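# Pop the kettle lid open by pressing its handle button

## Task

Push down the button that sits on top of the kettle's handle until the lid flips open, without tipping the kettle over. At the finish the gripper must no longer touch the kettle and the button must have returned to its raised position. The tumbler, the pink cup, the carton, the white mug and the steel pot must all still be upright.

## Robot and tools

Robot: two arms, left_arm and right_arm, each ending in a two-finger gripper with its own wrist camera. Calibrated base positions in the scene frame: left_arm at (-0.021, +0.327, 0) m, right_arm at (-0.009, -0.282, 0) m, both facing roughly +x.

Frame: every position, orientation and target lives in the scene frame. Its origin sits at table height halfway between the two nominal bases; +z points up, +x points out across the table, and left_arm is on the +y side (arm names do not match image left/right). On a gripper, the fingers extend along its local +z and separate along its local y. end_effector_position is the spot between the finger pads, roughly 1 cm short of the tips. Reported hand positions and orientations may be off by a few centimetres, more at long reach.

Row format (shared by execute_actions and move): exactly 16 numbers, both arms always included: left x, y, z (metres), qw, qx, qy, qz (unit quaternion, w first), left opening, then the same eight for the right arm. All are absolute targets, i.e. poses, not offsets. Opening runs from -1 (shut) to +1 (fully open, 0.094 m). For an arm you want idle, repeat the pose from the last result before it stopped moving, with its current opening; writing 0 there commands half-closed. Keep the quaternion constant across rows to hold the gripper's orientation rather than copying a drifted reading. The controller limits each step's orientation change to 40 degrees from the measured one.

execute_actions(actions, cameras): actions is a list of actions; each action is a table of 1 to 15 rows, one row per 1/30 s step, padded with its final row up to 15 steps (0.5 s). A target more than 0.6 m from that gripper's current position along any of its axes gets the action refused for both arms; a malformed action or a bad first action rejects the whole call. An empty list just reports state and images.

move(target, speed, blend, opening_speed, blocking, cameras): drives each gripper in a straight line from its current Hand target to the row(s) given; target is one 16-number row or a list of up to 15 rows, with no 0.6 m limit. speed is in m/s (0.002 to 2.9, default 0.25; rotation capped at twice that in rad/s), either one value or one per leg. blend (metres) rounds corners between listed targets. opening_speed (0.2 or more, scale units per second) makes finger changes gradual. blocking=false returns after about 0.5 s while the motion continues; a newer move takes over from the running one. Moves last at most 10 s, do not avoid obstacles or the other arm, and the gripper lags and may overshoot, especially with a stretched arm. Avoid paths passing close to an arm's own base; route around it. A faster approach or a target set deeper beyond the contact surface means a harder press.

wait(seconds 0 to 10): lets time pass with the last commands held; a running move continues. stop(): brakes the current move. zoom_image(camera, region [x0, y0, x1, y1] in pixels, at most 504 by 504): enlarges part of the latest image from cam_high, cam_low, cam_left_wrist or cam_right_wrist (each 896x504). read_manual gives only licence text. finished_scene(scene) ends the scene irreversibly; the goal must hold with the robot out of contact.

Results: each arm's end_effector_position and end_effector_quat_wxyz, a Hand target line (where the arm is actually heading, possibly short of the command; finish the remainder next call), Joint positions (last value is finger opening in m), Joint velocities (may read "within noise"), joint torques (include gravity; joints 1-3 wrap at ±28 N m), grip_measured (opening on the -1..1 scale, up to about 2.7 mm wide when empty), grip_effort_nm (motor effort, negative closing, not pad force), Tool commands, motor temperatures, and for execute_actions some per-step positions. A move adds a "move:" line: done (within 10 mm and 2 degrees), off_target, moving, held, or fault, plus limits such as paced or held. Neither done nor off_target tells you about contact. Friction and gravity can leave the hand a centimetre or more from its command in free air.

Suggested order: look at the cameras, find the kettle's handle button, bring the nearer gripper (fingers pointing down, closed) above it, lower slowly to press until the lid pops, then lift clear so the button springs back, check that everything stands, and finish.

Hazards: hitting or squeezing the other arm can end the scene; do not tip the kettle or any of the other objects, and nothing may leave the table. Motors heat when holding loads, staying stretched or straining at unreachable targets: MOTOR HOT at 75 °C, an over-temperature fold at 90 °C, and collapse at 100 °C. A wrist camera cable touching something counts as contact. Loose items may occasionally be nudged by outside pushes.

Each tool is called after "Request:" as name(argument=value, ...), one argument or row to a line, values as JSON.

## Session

Request:
execute_actions(
  actions=[],
)

Request:
zoom_image(
  camera="cam_high",
  region=[400, 200, 700, 460],
)

Scene clock: 0.00 s.
left_arm: end_effector_position=(+0.2437, +0.0357, +0.3237) grip_measured=+1.000 grip_effort_nm=n/a end_effector_quat_wxyz=(+0.606, +0.128, +0.705, -0.345) | right_arm: end_effector_position=(+0.3188, -0.1481, +0.2135) grip_measured=+1.000 grip_effort_nm=n/a end_effector_quat_wxyz=(+0.423, +0.038, +0.890, +0.164)
Joint positions: left_arm=[-0.908 1.085 0.759 0.299 -0.252 -0.345 0.094] | right_arm=[0.428 1.107 0.887 -0.411 0.078 0.47 0.094]
Joint velocities: within noise
Joint torques (N m): no reading
Motor temperatures (°C): left_arm=[26 34 28 28 27 26 25] | right_arm=[25 31 29 29 29 26 25]
Heat: left arm: 34 °C; right arm: 31 °C.
Hand target: left_arm +0.2432, +0.0366, +0.3240; +0.605, +0.129, +0.706, -0.344 | right_arm +0.3204, -0.1480, +0.2235; +0.435, +0.038, +0.884, +0.168
Tool commands: left_gripper/opening=+1.0 right_gripper/opening=+1.0

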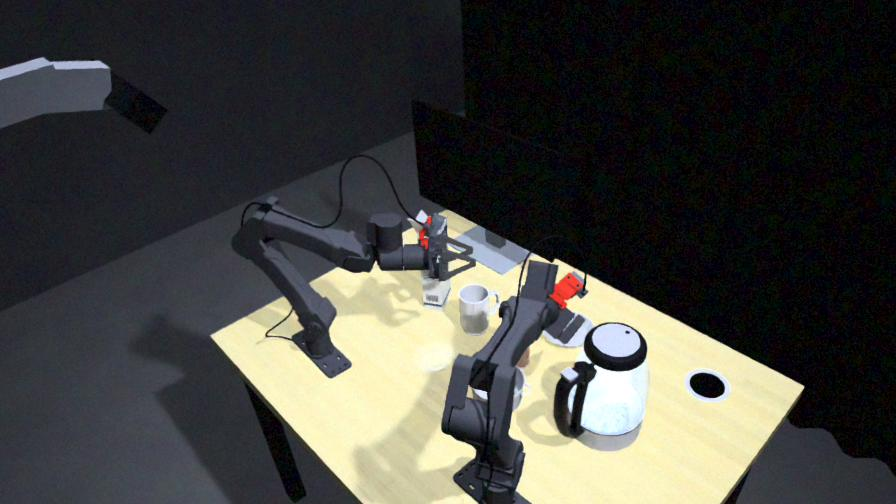

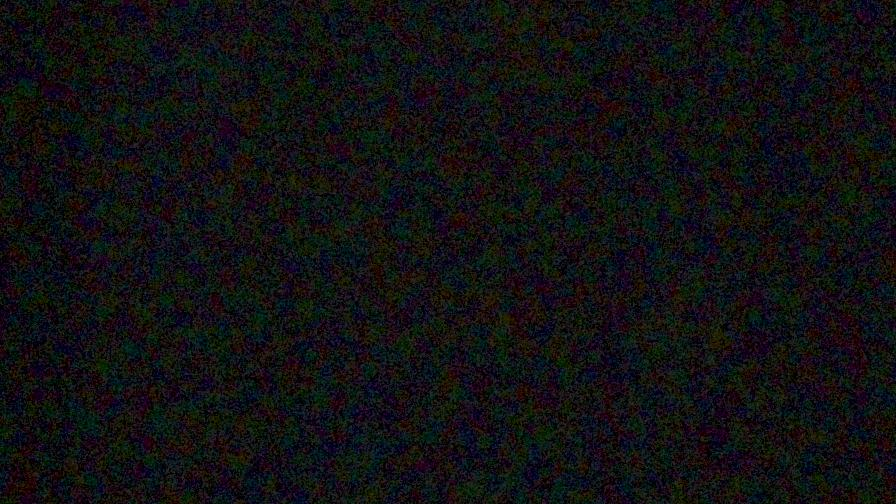

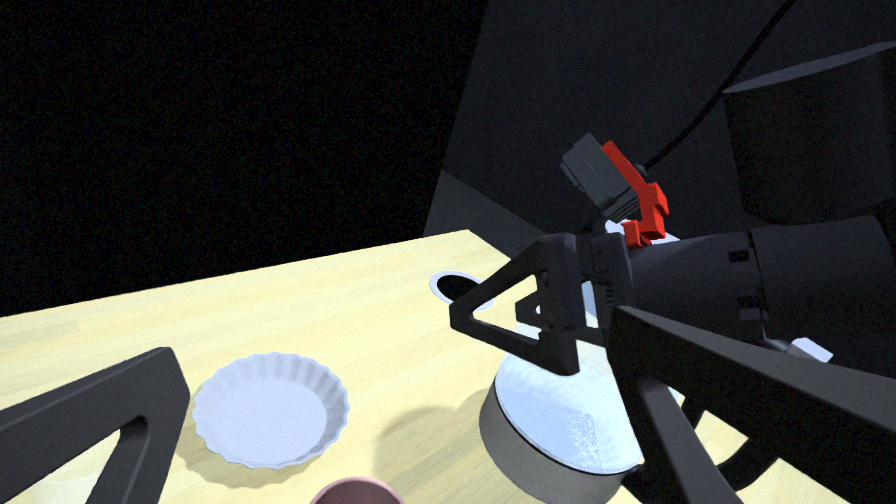

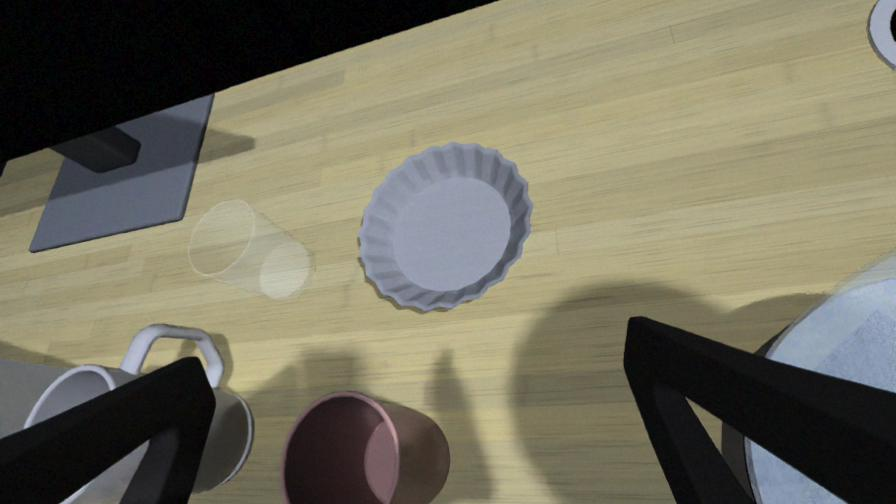

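Scaled by 1.680 (camera's finer frame: 1280x720).

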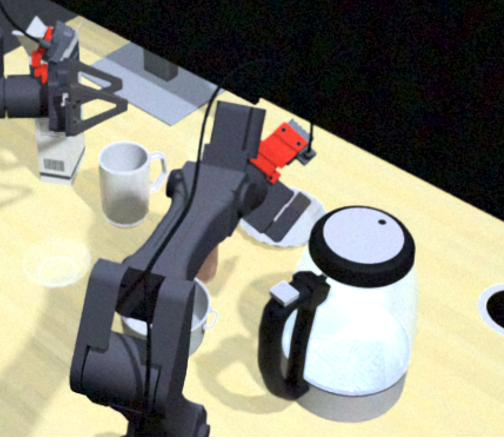

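Request:
move(
  target=[
    [0.2432,0.0366,0.3240,0.605,0.129,0.706,-0.344,1,0.26,-0.17,0.36,0.4226,0,0.9063,0,-1],
    [0.2432,0.0366,0.3240,0.605,0.129,0.706,-0.344,1,0.17,-0.31,0.38,0.4226,0,0.9063,0,-1],
  ],
  blend=0.04,
  cameras=["cam_right_wrist","cam_high"],
)

Request:
zoom_image(
  camera="cam_high",
  region=[520, 280, 680, 460],
)

Scene clock: 7.70 s.
left_arm: end_effector_position=(+0.2437, +0.0357, +0.3237) grip_measured=+1.000 grip_effort_nm=-0.007 end_effector_quat_wxyz=(+0.606, +0.128, +0.705, -0.345) | right_arm: end_effector_position=(+0.1699, -0.3116, +0.3714) grip_measured=-0.997 grip_effort_nm=-0.178 end_effector_quat_wxyz=(+0.412, +0.008, +0.911, +0.002)
Joint positions: left_arm=[-0.908 1.085 0.759 0.299 -0.252 -0.345 0.094] | right_arm=[-0.58 0.937 1.671 -1.544 -0.424 -0.394 0]
Joint torques (N m): left_arm=[0.02 -3.21 7.05 2.11 0.02 0.02] | right_arm=[-0.53 1.66 7.24 1.52 -0.38 -0.06]
Heat: left arm: 34 °C; right arm: 32 °C.
Hand target: left_arm +0.2432, +0.0366, +0.3240; +0.605, +0.129, +0.706, -0.344 | right_arm +0.1699, -0.3100, +0.3798; +0.423, +0.000, +0.906, -0.001
Off the commanded pose: left_arm 0.001 m, 0 deg | right_arm 0.009 m, 2 deg.
move: done
Images, in order (width x height): cam_high 896x504, cam_right_wrist 896x504.

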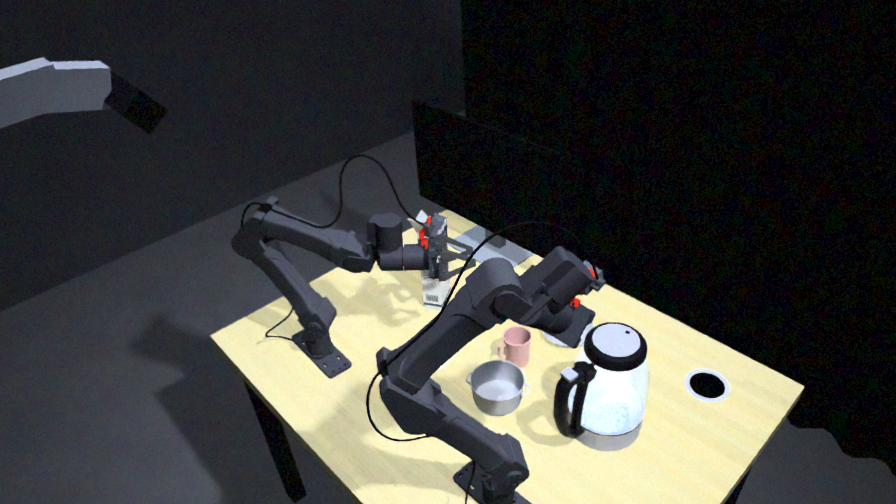

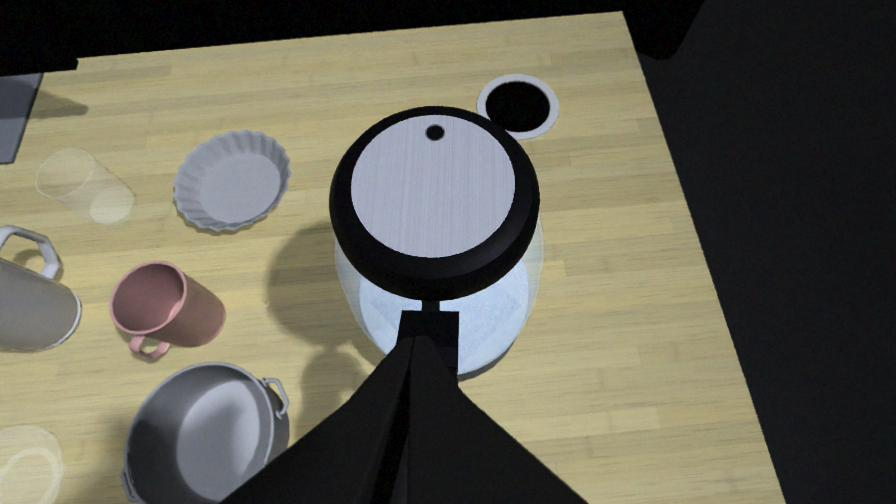

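Scaled by 2.800 (camera's finer frame: 1280x720).

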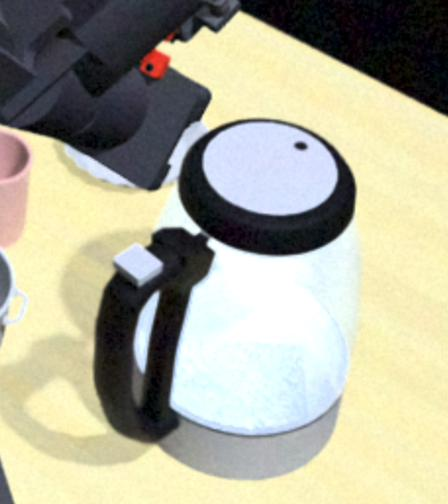

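Request:
move(
  target=[0.2432,0.0366,0.3240,0.605,0.129,0.706,-0.344,1,0.140,-0.307,0.315,0.44,0,0.898,0,-1],
  cameras=["cam_right_wrist","cam_high"],
  speed=0.12,
)

Request:
zoom_image(
  camera="cam_high",
  region=[520, 280, 680, 460],
)

Scene clock: 15.90 s.
left_arm: end_effector_position=(+0.2437, +0.0357, +0.3237) grip_measured=+1.000 grip_effort_nm=-0.007 end_effector_quat_wxyz=(+0.606, +0.128, +0.705, -0.345) | right_arm: end_effector_position=(+0.1417, -0.3112, +0.3171) grip_measured=-0.997 grip_effort_nm=-0.178 end_effector_quat_wxyz=(+0.427, +0.015, +0.904, -0.025)
Joint positions: left_arm=[-0.908 1.085 0.759 0.299 -0.252 -0.345 0.094] | right_arm=[-0.973 0.714 1.356 -1.566 -0.65 -0.718 0]
Joint torques (N m): left_arm=[-0.06 -3.21 6.97 2.17 0.03 -0.01] | right_arm=[-0.55 1.18 4.03 1.3 -0.55 -0.04]
Heat: left arm: 34 °C; right arm: 31 °C.
Hand target: left_arm +0.2432, +0.0366, +0.3240; +0.605, +0.129, +0.706, -0.344 | right_arm +0.1410, -0.3066, +0.3150; +0.431, +0.010, +0.902, -0.020
Off the commanded pose: left_arm 0.001 m, 0 deg | right_arm 0.005 m, 4 deg.
joint sent to its limit (right arm) — joint 4 (wrist pitch), lower limit. The joint targets are off in orientation, not in position.
move: off_target (right_arm)
Images, in order (width x height): cam_high 896x504, cam_right_wrist 896x504.

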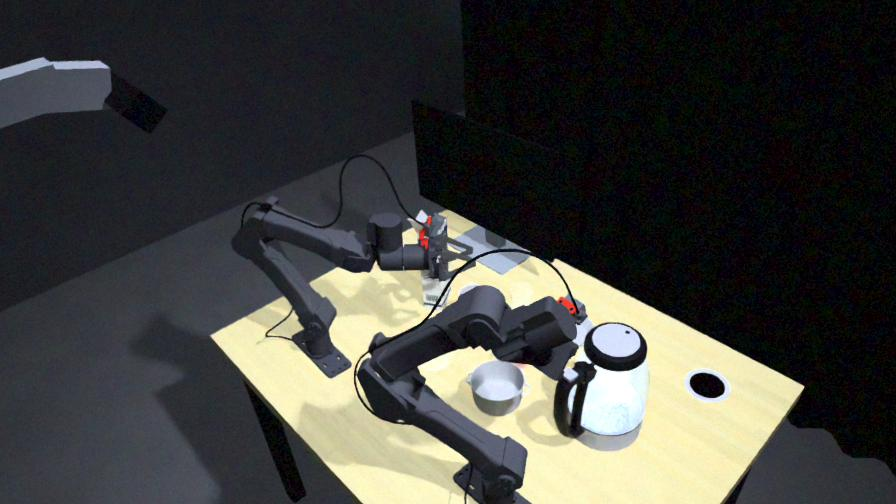

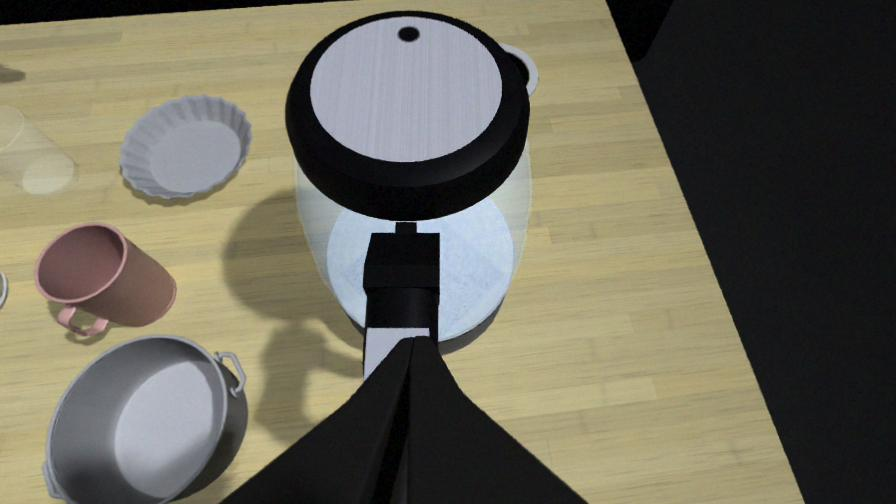

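Scaled by 2.800 (camera's finer frame: 1280x720).

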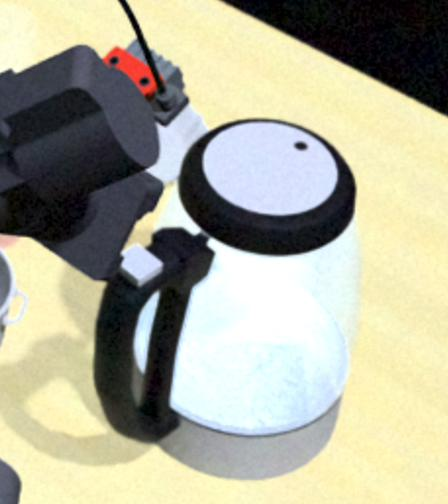

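Request:
move(
  target=[0.2432,0.0366,0.3240,0.605,0.129,0.706,-0.344,1,0.149,-0.304,0.266,0.44,0,0.898,0,-1],
  cameras=["cam_right_wrist"],
  speed=0.1,
)

Scene clock: 23.50 s.
left_arm: end_effector_position=(+0.2437, +0.0357, +0.3237) grip_measured=+1.000 grip_effort_nm=-0.007 end_effector_quat_wxyz=(+0.606, +0.128, +0.705, -0.345) | right_arm: end_effector_position=(+0.1480, -0.3068, +0.2669) grip_measured=-0.997 grip_effort_nm=-0.178 end_effector_quat_wxyz=(+0.433, +0.002, +0.901, -0.002)
Joint positions: left_arm=[-0.908 1.085 0.759 0.299 -0.252 -0.345 0.094] | right_arm=[-0.939 0.59 1.085 -1.426 -0.679 -0.705 0]
Joint torques (N m): left_arm=[0.03 -3.14 7.06 2.12 0.01 0.05] | right_arm=[0.54 1.21 4.53 1.5 -0.46 0.15]
Heat: left arm: 34 °C; right arm: 31 °C.
Hand target: left_arm +0.2432, +0.0366, +0.3240; +0.605, +0.129, +0.706, -0.344 | right_arm +0.1489, -0.3041, +0.2659; +0.440, +0.000, +0.898, +0.001
Off the commanded pose: left_arm 0.001 m, 0 deg | right_arm 0.003 m, 1 deg.
move: done

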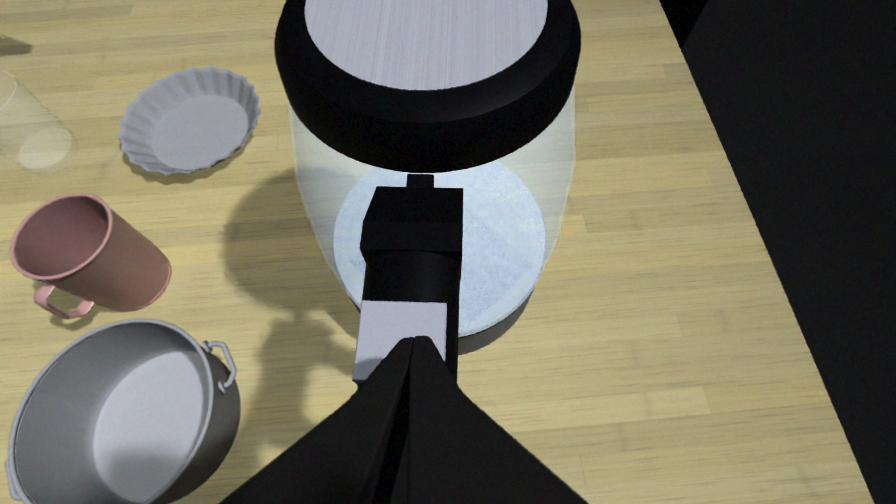

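Request:
move(
  target=[
    [0.2432,0.0366,0.3240,0.605,0.129,0.706,-0.344,1,0.147,-0.300,0.25,0.44,0,0.898,0,-1],
    [0.2432,0.0366,0.3240,0.605,0.129,0.706,-0.344,1,0.137,-0.300,0.202,0.44,0,0.898,0,-1],
  ],
  cameras=["cam_right_wrist"],
  speed=0.05,
)

Scene clock: 29.20 s.
left_arm: end_effector_position=(+0.2437, +0.0357, +0.3237) grip_measured=+1.000 grip_effort_nm=-0.002 end_effector_quat_wxyz=(+0.606, +0.128, +0.705, -0.345) | right_arm: end_effector_position=(+0.1452, -0.3015, +0.2375) grip_measured=-0.997 grip_effort_nm=-0.183 end_effector_quat_wxyz=(+0.477, -0.033, +0.877, -0.053)
Joint positions: left_arm=[-0.908 1.085 0.759 0.299 -0.252 -0.345 0.094] | right_arm=[-1.14 0.409 0.888 -1.407 -0.832 -0.926 0]
Joint torques (N m): left_arm=[-0.08 -3.25 6.94 2.13 -0.02 0.02] | right_arm=[-0.39 5.74 0.76 0.59 0.01 -0.04]
Motor temperatures (°C): left_arm=[26 34 30 33 27 26 25] | right_arm=[25 31 30 31 29 26 25]
Heat: left arm: 34 °C; right arm: 31 °C.
Hand target: left_arm +0.2432, +0.0366, +0.3240; +0.605, +0.129, +0.706, -0.344 | right_arm +0.1383, -0.2976, +0.2050; +0.437, +0.001, +0.899, -0.002
Off the commanded pose: left_arm 0.001 m, 0 deg | right_arm 0.036 m, 9 deg.
move: off_target (right_arm)

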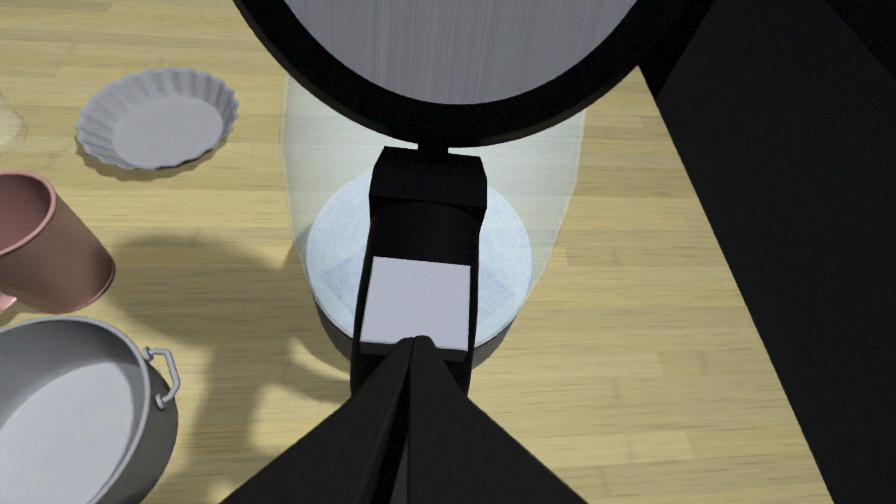

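Request:
move(
  target=[
    [0.2432,0.0366,0.3240,0.605,0.129,0.706,-0.344,1,0.138,-0.302,0.27,0.475,0,0.88,0,-1],
    [0.2432,0.0366,0.3240,0.605,0.129,0.706,-0.344,1,0.138,-0.305,0.32,0.475,0,0.88,0,-1],
  ],
  cameras=["cam_right_wrist","cam_high"],
  speed=0.1,
)

Scene clock: 34.57 s.
left_arm: end_effector_position=(+0.2437, +0.0357, +0.3237) grip_measured=+1.000 grip_effort_nm=-0.002 end_effector_quat_wxyz=(+0.606, +0.128, +0.705, -0.345) | right_arm: end_effector_position=(+0.1385, -0.3060, +0.3129) grip_measured=-0.997 grip_effort_nm=-0.173 end_effector_quat_wxyz=(+0.446, +0.020, +0.894, -0.037)
Joint positions: left_arm=[-0.908 1.085 0.759 0.299 -0.252 -0.345 0.094] | right_arm=[-1.05 0.65 1.306 -1.565 -0.708 -0.758 0]
Joint torques (N m): left_arm=[-0.02 -3.55 7.1 2.21 0 0] | right_arm=[0.54 4.27 7.32 1.3 -0.41 0.17]
Heat: left arm: 34 °C; right arm: 31 °C.
Hand target: left_arm +0.2432, +0.0366, +0.3240; +0.605, +0.129, +0.706, -0.344 | right_arm +0.1391, -0.3044, +0.3198; +0.450, +0.019, +0.892, -0.036
Off the commanded pose: left_arm 0.001 m, 0 deg | right_arm 0.007 m, 6 deg.
joint sent to its limit (right arm) — joint 4 (wrist pitch), lower limit. The joint targets are off in orientation, not in position.
move: off_target (right_arm)
Images, in order (width x height): cam_high 896x504, cam_right_wrist 896x504.

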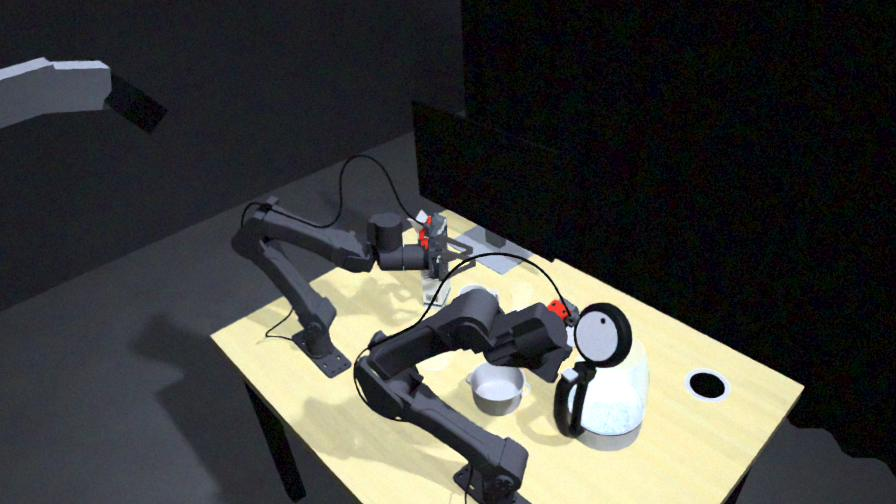

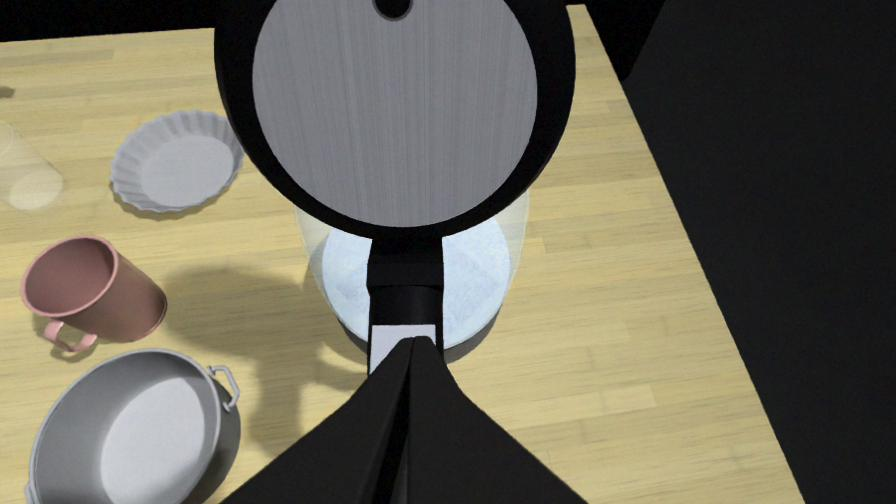

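Request:
finished_scene(
  scene=2,
)

The scene is finished: the task was done.


## Next scene

The same job, from a new start.

Request:
execute_actions(
  actions=[],
)

Request:
zoom_image(
  camera="cam_high",
  region=[400, 200, 700, 460],
)

Scene clock: 0.00 s.
left_arm: end_effector_position=(+0.3022, +0.2074, +0.2776) grip_measured=+1.000 grip_effort_nm=n/a end_effector_quat_wxyz=(+0.415, -0.023, +0.875, -0.248) | right_arm: end_effector_position=(+0.3192, -0.1100, +0.2899) grip_measured=+1.000 grip_effort_nm=n/a end_effector_quat_wxyz=(+0.592, -0.076, +0.800, +0.057)
Joint positions: left_arm=[-0.198 1.07 1.073 -0.581 0.231 -0.417 0.094] | right_arm=[0.714 1.079 0.895 -0.154 0.495 0.168 0.094]
Joint velocities: within noise
Joint torques (N m): no reading
Motor temperatures (°C): left_arm=[26 32 27 27 26 26 25] | right_arm=[25 30 28 28 28 26 25]
Heat: left arm: 32 °C; right arm: 30 °C.
Hand target: left_arm +0.2999, +0.2079, +0.2779; +0.413, -0.022, +0.876, -0.248 | right_arm +0.3189, -0.1110, +0.2997; +0.601, -0.071, +0.794, +0.062
Tool commands: left_gripper/opening=+1.0 right_gripper/opening=+1.0

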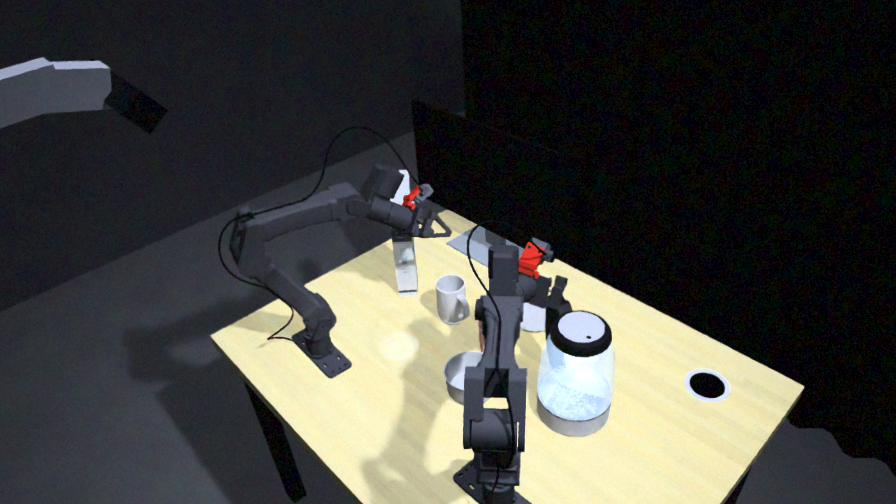

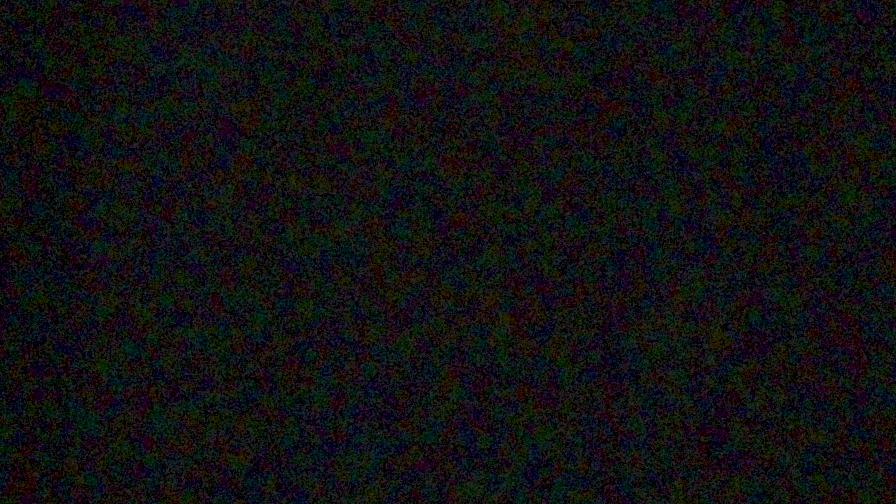

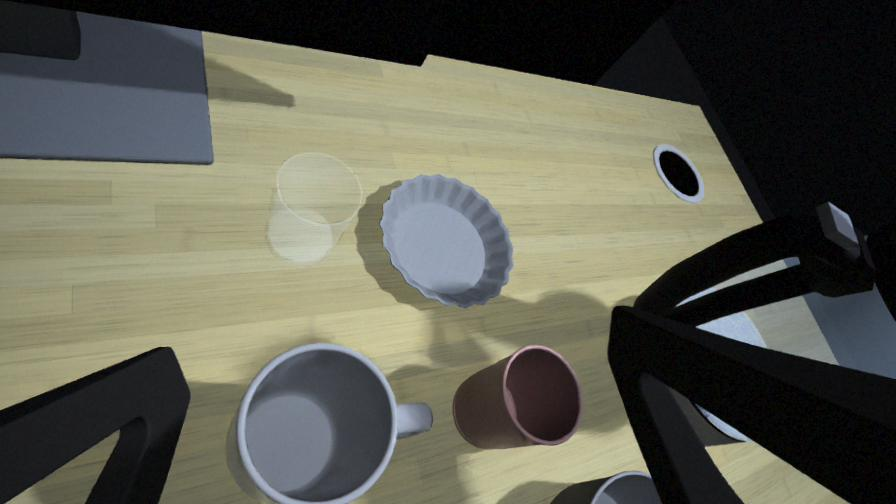

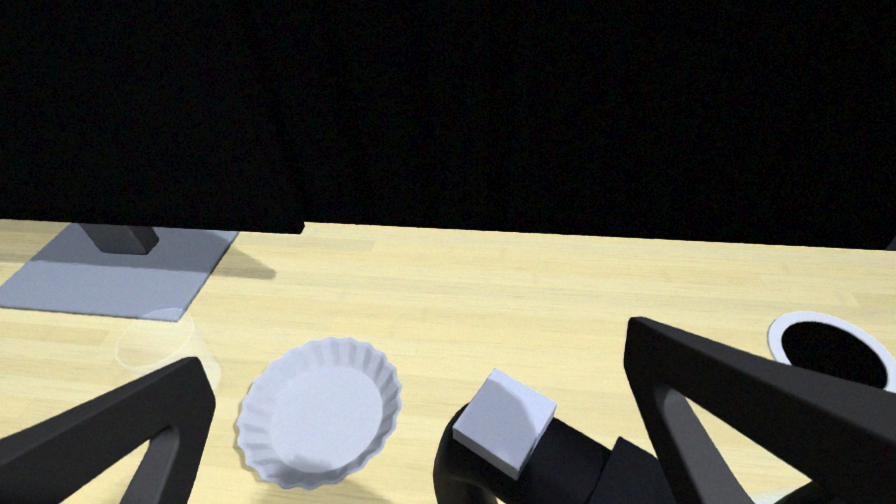

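Scaled by 1.680 (camera's finer frame: 1280x720).

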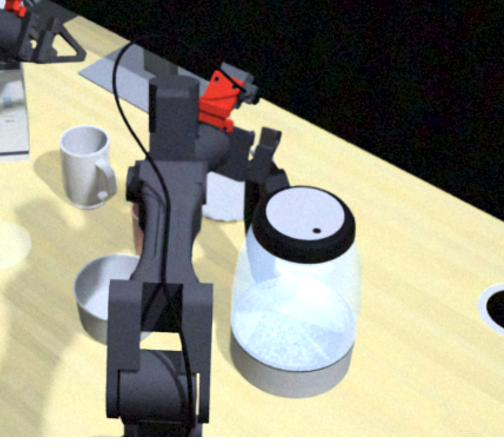

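Request:
move(
  target=[0.2999,0.2079,0.2779,0.413,-0.022,0.876,-0.248,1,0.320,-0.118,0.315,0.3214,0.3214,0.8830,-0.1170,-1],
  cameras=["cam_right_wrist","cam_high"],
)

Request:
zoom_image(
  camera="cam_high",
  region=[500, 230, 660, 410],
)

Scene clock: 16.97 s.
left_arm: end_effector_position=(+0.3022, +0.2074, +0.2776) grip_measured=+1.000 grip_effort_nm=-0.002 end_effector_quat_wxyz=(+0.415, -0.023, +0.875, -0.248) | right_arm: end_effector_position=(+0.3167, -0.1171, +0.3085) grip_measured=-0.997 grip_effort_nm=-0.183 end_effector_quat_wxyz=(+0.367, +0.281, +0.885, -0.054)
Joint positions: left_arm=[-0.198 1.07 1.073 -0.581 0.231 -0.417 0.094] | right_arm=[0.793 1.756 2.043 -1.56 0.71 1.292 0]
Joint torques (N m): left_arm=[-0.05 -2.91 6.82 2 0.13 0.04] | right_arm=[-0.44 -8.28 8.96 0.68 0.48 0.19]
Heat: left arm: 32 °C; right arm: 30 °C.
Hand target: left_arm +0.2999, +0.2079, +0.2778; +0.413, -0.022, +0.876, -0.248 | right_arm +0.3200, -0.1184, +0.3145; +0.373, +0.290, +0.880, -0.051
Off the commanded pose: left_arm 0.002 m, 0 deg | right_arm 0.007 m, 10 deg.
joint sent to its limit (right arm) — joint 4 (wrist pitch), lower limit. The joint targets are off in orientation, not in position.
move: off_target (right_arm)
Images, in order (width x height): cam_high 896x504, cam_right_wrist 896x504.

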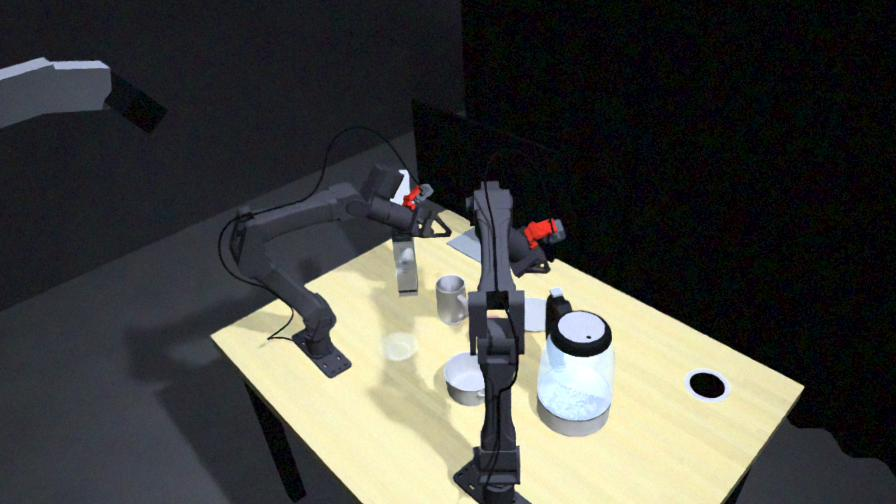

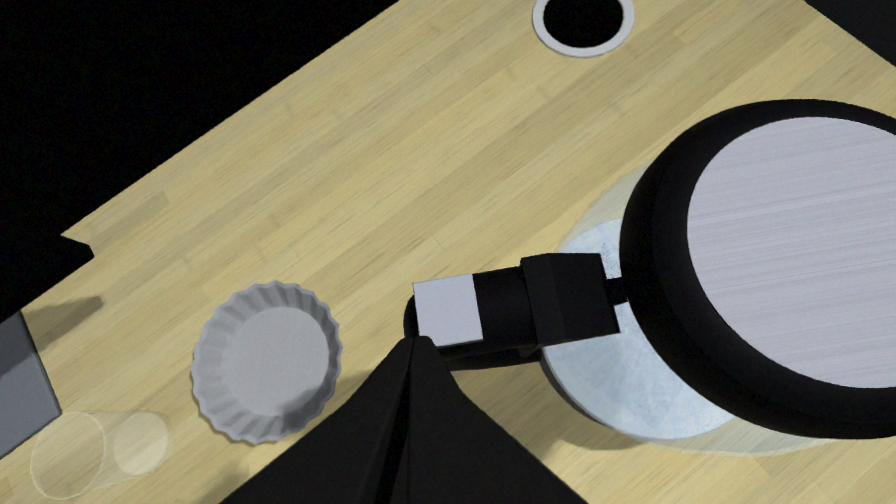

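Scaled by 2.800 (camera's finer frame: 1280x720).

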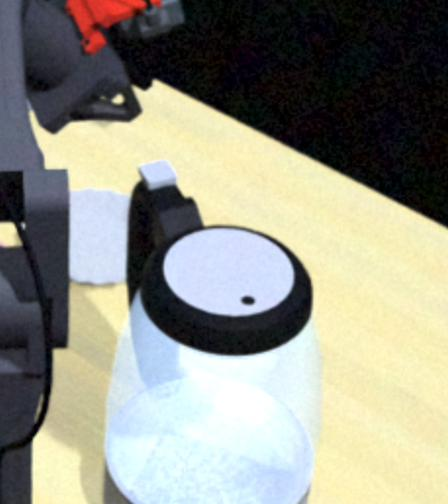

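Request:
move(
  target=[0.2999,0.2079,0.2779,0.413,-0.022,0.876,-0.248,1,0.3285,-0.1265,0.266,0.355,0.295,0.8830,-0.085,-1],
  cameras=["cam_right_wrist"],
  speed=0.1,
)

Scene clock: 24.47 s.
left_arm: end_effector_position=(+0.3022, +0.2074, +0.2776) grip_measured=+1.000 grip_effort_nm=-0.002 end_effector_quat_wxyz=(+0.415, -0.023, +0.875, -0.248) | right_arm: end_effector_position=(+0.3272, -0.1232, +0.2691) grip_measured=-0.997 grip_effort_nm=-0.183 end_effector_quat_wxyz=(+0.352, +0.290, +0.886, -0.079)
Joint positions: left_arm=[-0.198 1.07 1.073 -0.581 0.231 -0.417 0.094] | right_arm=[0.757 1.756 1.885 -1.452 0.703 1.296 0]
Joint torques (N m): left_arm=[-0.18 -2.84 6.87 1.97 0.1 0.1] | right_arm=[-0.36 -9.92 5.24 0.78 0.51 0.15]
Motor temperatures (°C): left_arm=[26 32 29 32 27 26 25] | right_arm=[25 31 31 29 28 26 25]
Heat: left arm: 32 °C; right arm: 31 °C.
Hand target: left_arm +0.2999, +0.2079, +0.2778; +0.413, -0.022, +0.876, -0.248 | right_arm +0.3284, -0.1266, +0.2661; +0.355, +0.295, +0.883, -0.085
Off the commanded pose: left_arm 0.002 m, 0 deg | right_arm 0.005 m, 1 deg.
move: done

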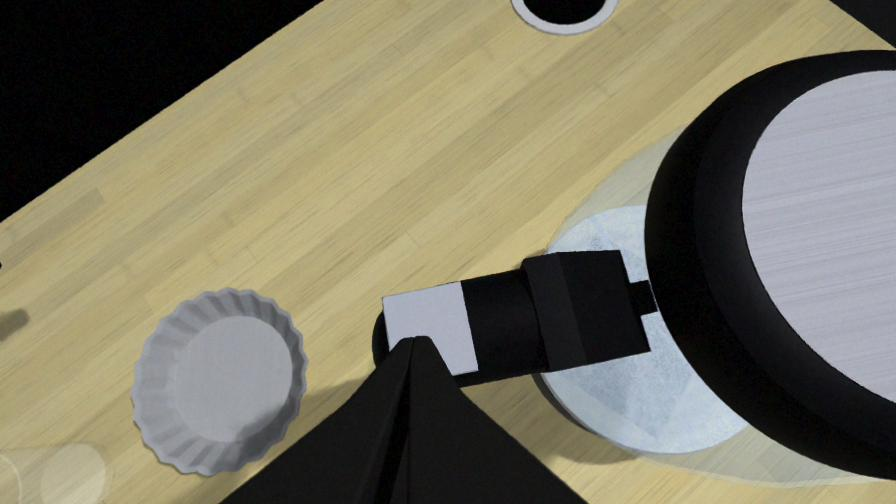

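Request:
move(
  target=[
    [0.2999,0.2079,0.2779,0.413,-0.022,0.876,-0.248,1,0.3285,-0.131,0.25,0.355,0.295,0.8830,-0.085,-1],
    [0.2999,0.2079,0.2779,0.413,-0.022,0.876,-0.248,1,0.3245,-0.129,0.205,0.355,0.295,0.8830,-0.085,-1],
  ],
  cameras=["cam_right_wrist"],
  speed=0.05,
)

Scene clock: 29.07 s.
left_arm: end_effector_position=(+0.3022, +0.2074, +0.2776) grip_measured=+1.000 grip_effort_nm=-0.007 end_effector_quat_wxyz=(+0.415, -0.023, +0.875, -0.248) | right_arm: end_effector_position=(+0.3420, -0.1181, +0.2443) grip_measured=-0.997 grip_effort_nm=-0.183 end_effector_quat_wxyz=(+0.408, +0.314, +0.857, -0.034)
Joint positions: left_arm=[-0.198 1.07 1.073 -0.581 0.231 -0.417 0.094] | right_arm=[0.763 1.663 1.607 -1.123 0.769 1.302 0]
Joint torques (N m): left_arm=[0.17 -2.76 6.69 1.98 0.11 0.06] | right_arm=[-0.75 -7.39 2.82 0.11 -0.22 0.14]
Heat: left arm: 33 °C; right arm: 31 °C.
Hand target: left_arm +0.2999, +0.2079, +0.2778; +0.413, -0.022, +0.876, -0.248 | right_arm +0.3246, -0.1296, +0.2082; +0.355, +0.297, +0.882, -0.085
Off the commanded pose: left_arm 0.002 m, 0 deg | right_arm 0.044 m, 9 deg.
move: off_target (right_arm)

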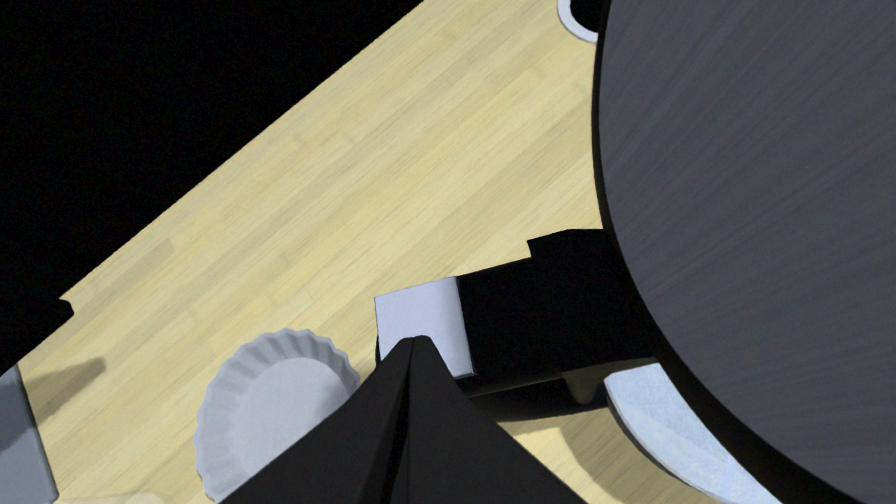

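Lid open. The kettle may have shifted slightly; retreat up.

Request:
move(
  target=[
    [0.2999,0.2079,0.2779,0.413,-0.022,0.876,-0.248,1,0.333,-0.118,0.262,0.40,0.31,0.861,-0.04,-1],
    [0.2999,0.2079,0.2779,0.413,-0.022,0.876,-0.248,1,0.305,-0.085,0.325,0.40,0.31,0.861,-0.04,-1],
  ],
  cameras=["cam_right_wrist","cam_high"],
  speed=0.1,
)

Scene clock: 34.97 s.
left_arm: end_effector_position=(+0.3022, +0.2074, +0.2776) grip_measured=+1.000 grip_effort_nm=-0.007 end_effector_quat_wxyz=(+0.415, -0.023, +0.875, -0.248) | right_arm: end_effector_position=(+0.3024, -0.0845, +0.3176) grip_measured=-0.997 grip_effort_nm=-0.173 end_effector_quat_wxyz=(+0.401, +0.294, +0.867, -0.016)
Joint positions: left_arm=[-0.198 1.07 1.073 -0.581 0.231 -0.417 0.094] | right_arm=[0.912 1.767 2.058 -1.558 0.781 1.438 0]
Joint torques (N m): left_arm=[0.34 -2.52 6.74 1.95 0.12 0.1] | right_arm=[0.21 -8.42 8.61 0.66 0.71 0.15]
Heat: left arm: 33 °C; right arm: 31 °C.
Hand target: left_arm +0.2999, +0.2079, +0.2778; +0.413, -0.022, +0.876, -0.248 | right_arm +0.3050, -0.0853, +0.3246; +0.413, +0.299, +0.860, -0.017
Off the commanded pose: left_arm 0.002 m, 0 deg | right_arm 0.008 m, 3 deg.
joint sent to its limit (right arm) — joint 4 (wrist pitch), lower limit. The joint targets are off in orientation, not in position.
move: off_target (right_arm)
Images, in order (width x height): cam_high 896x504, cam_right_wrist 896x504.

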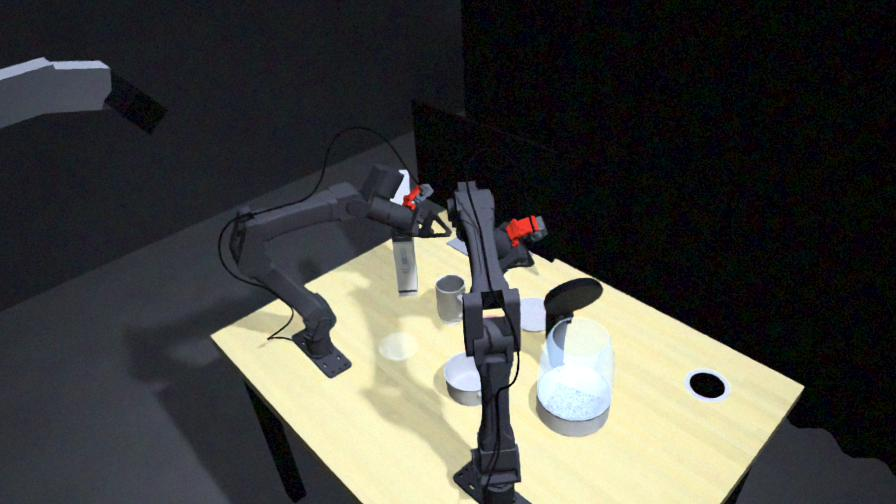

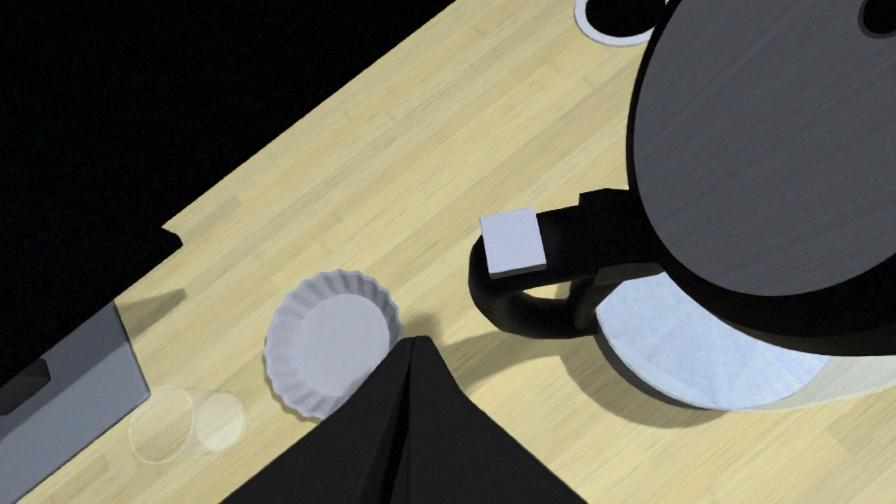

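Request:
finished_scene(
  scene=3,
)

The scene is finished: the task was done.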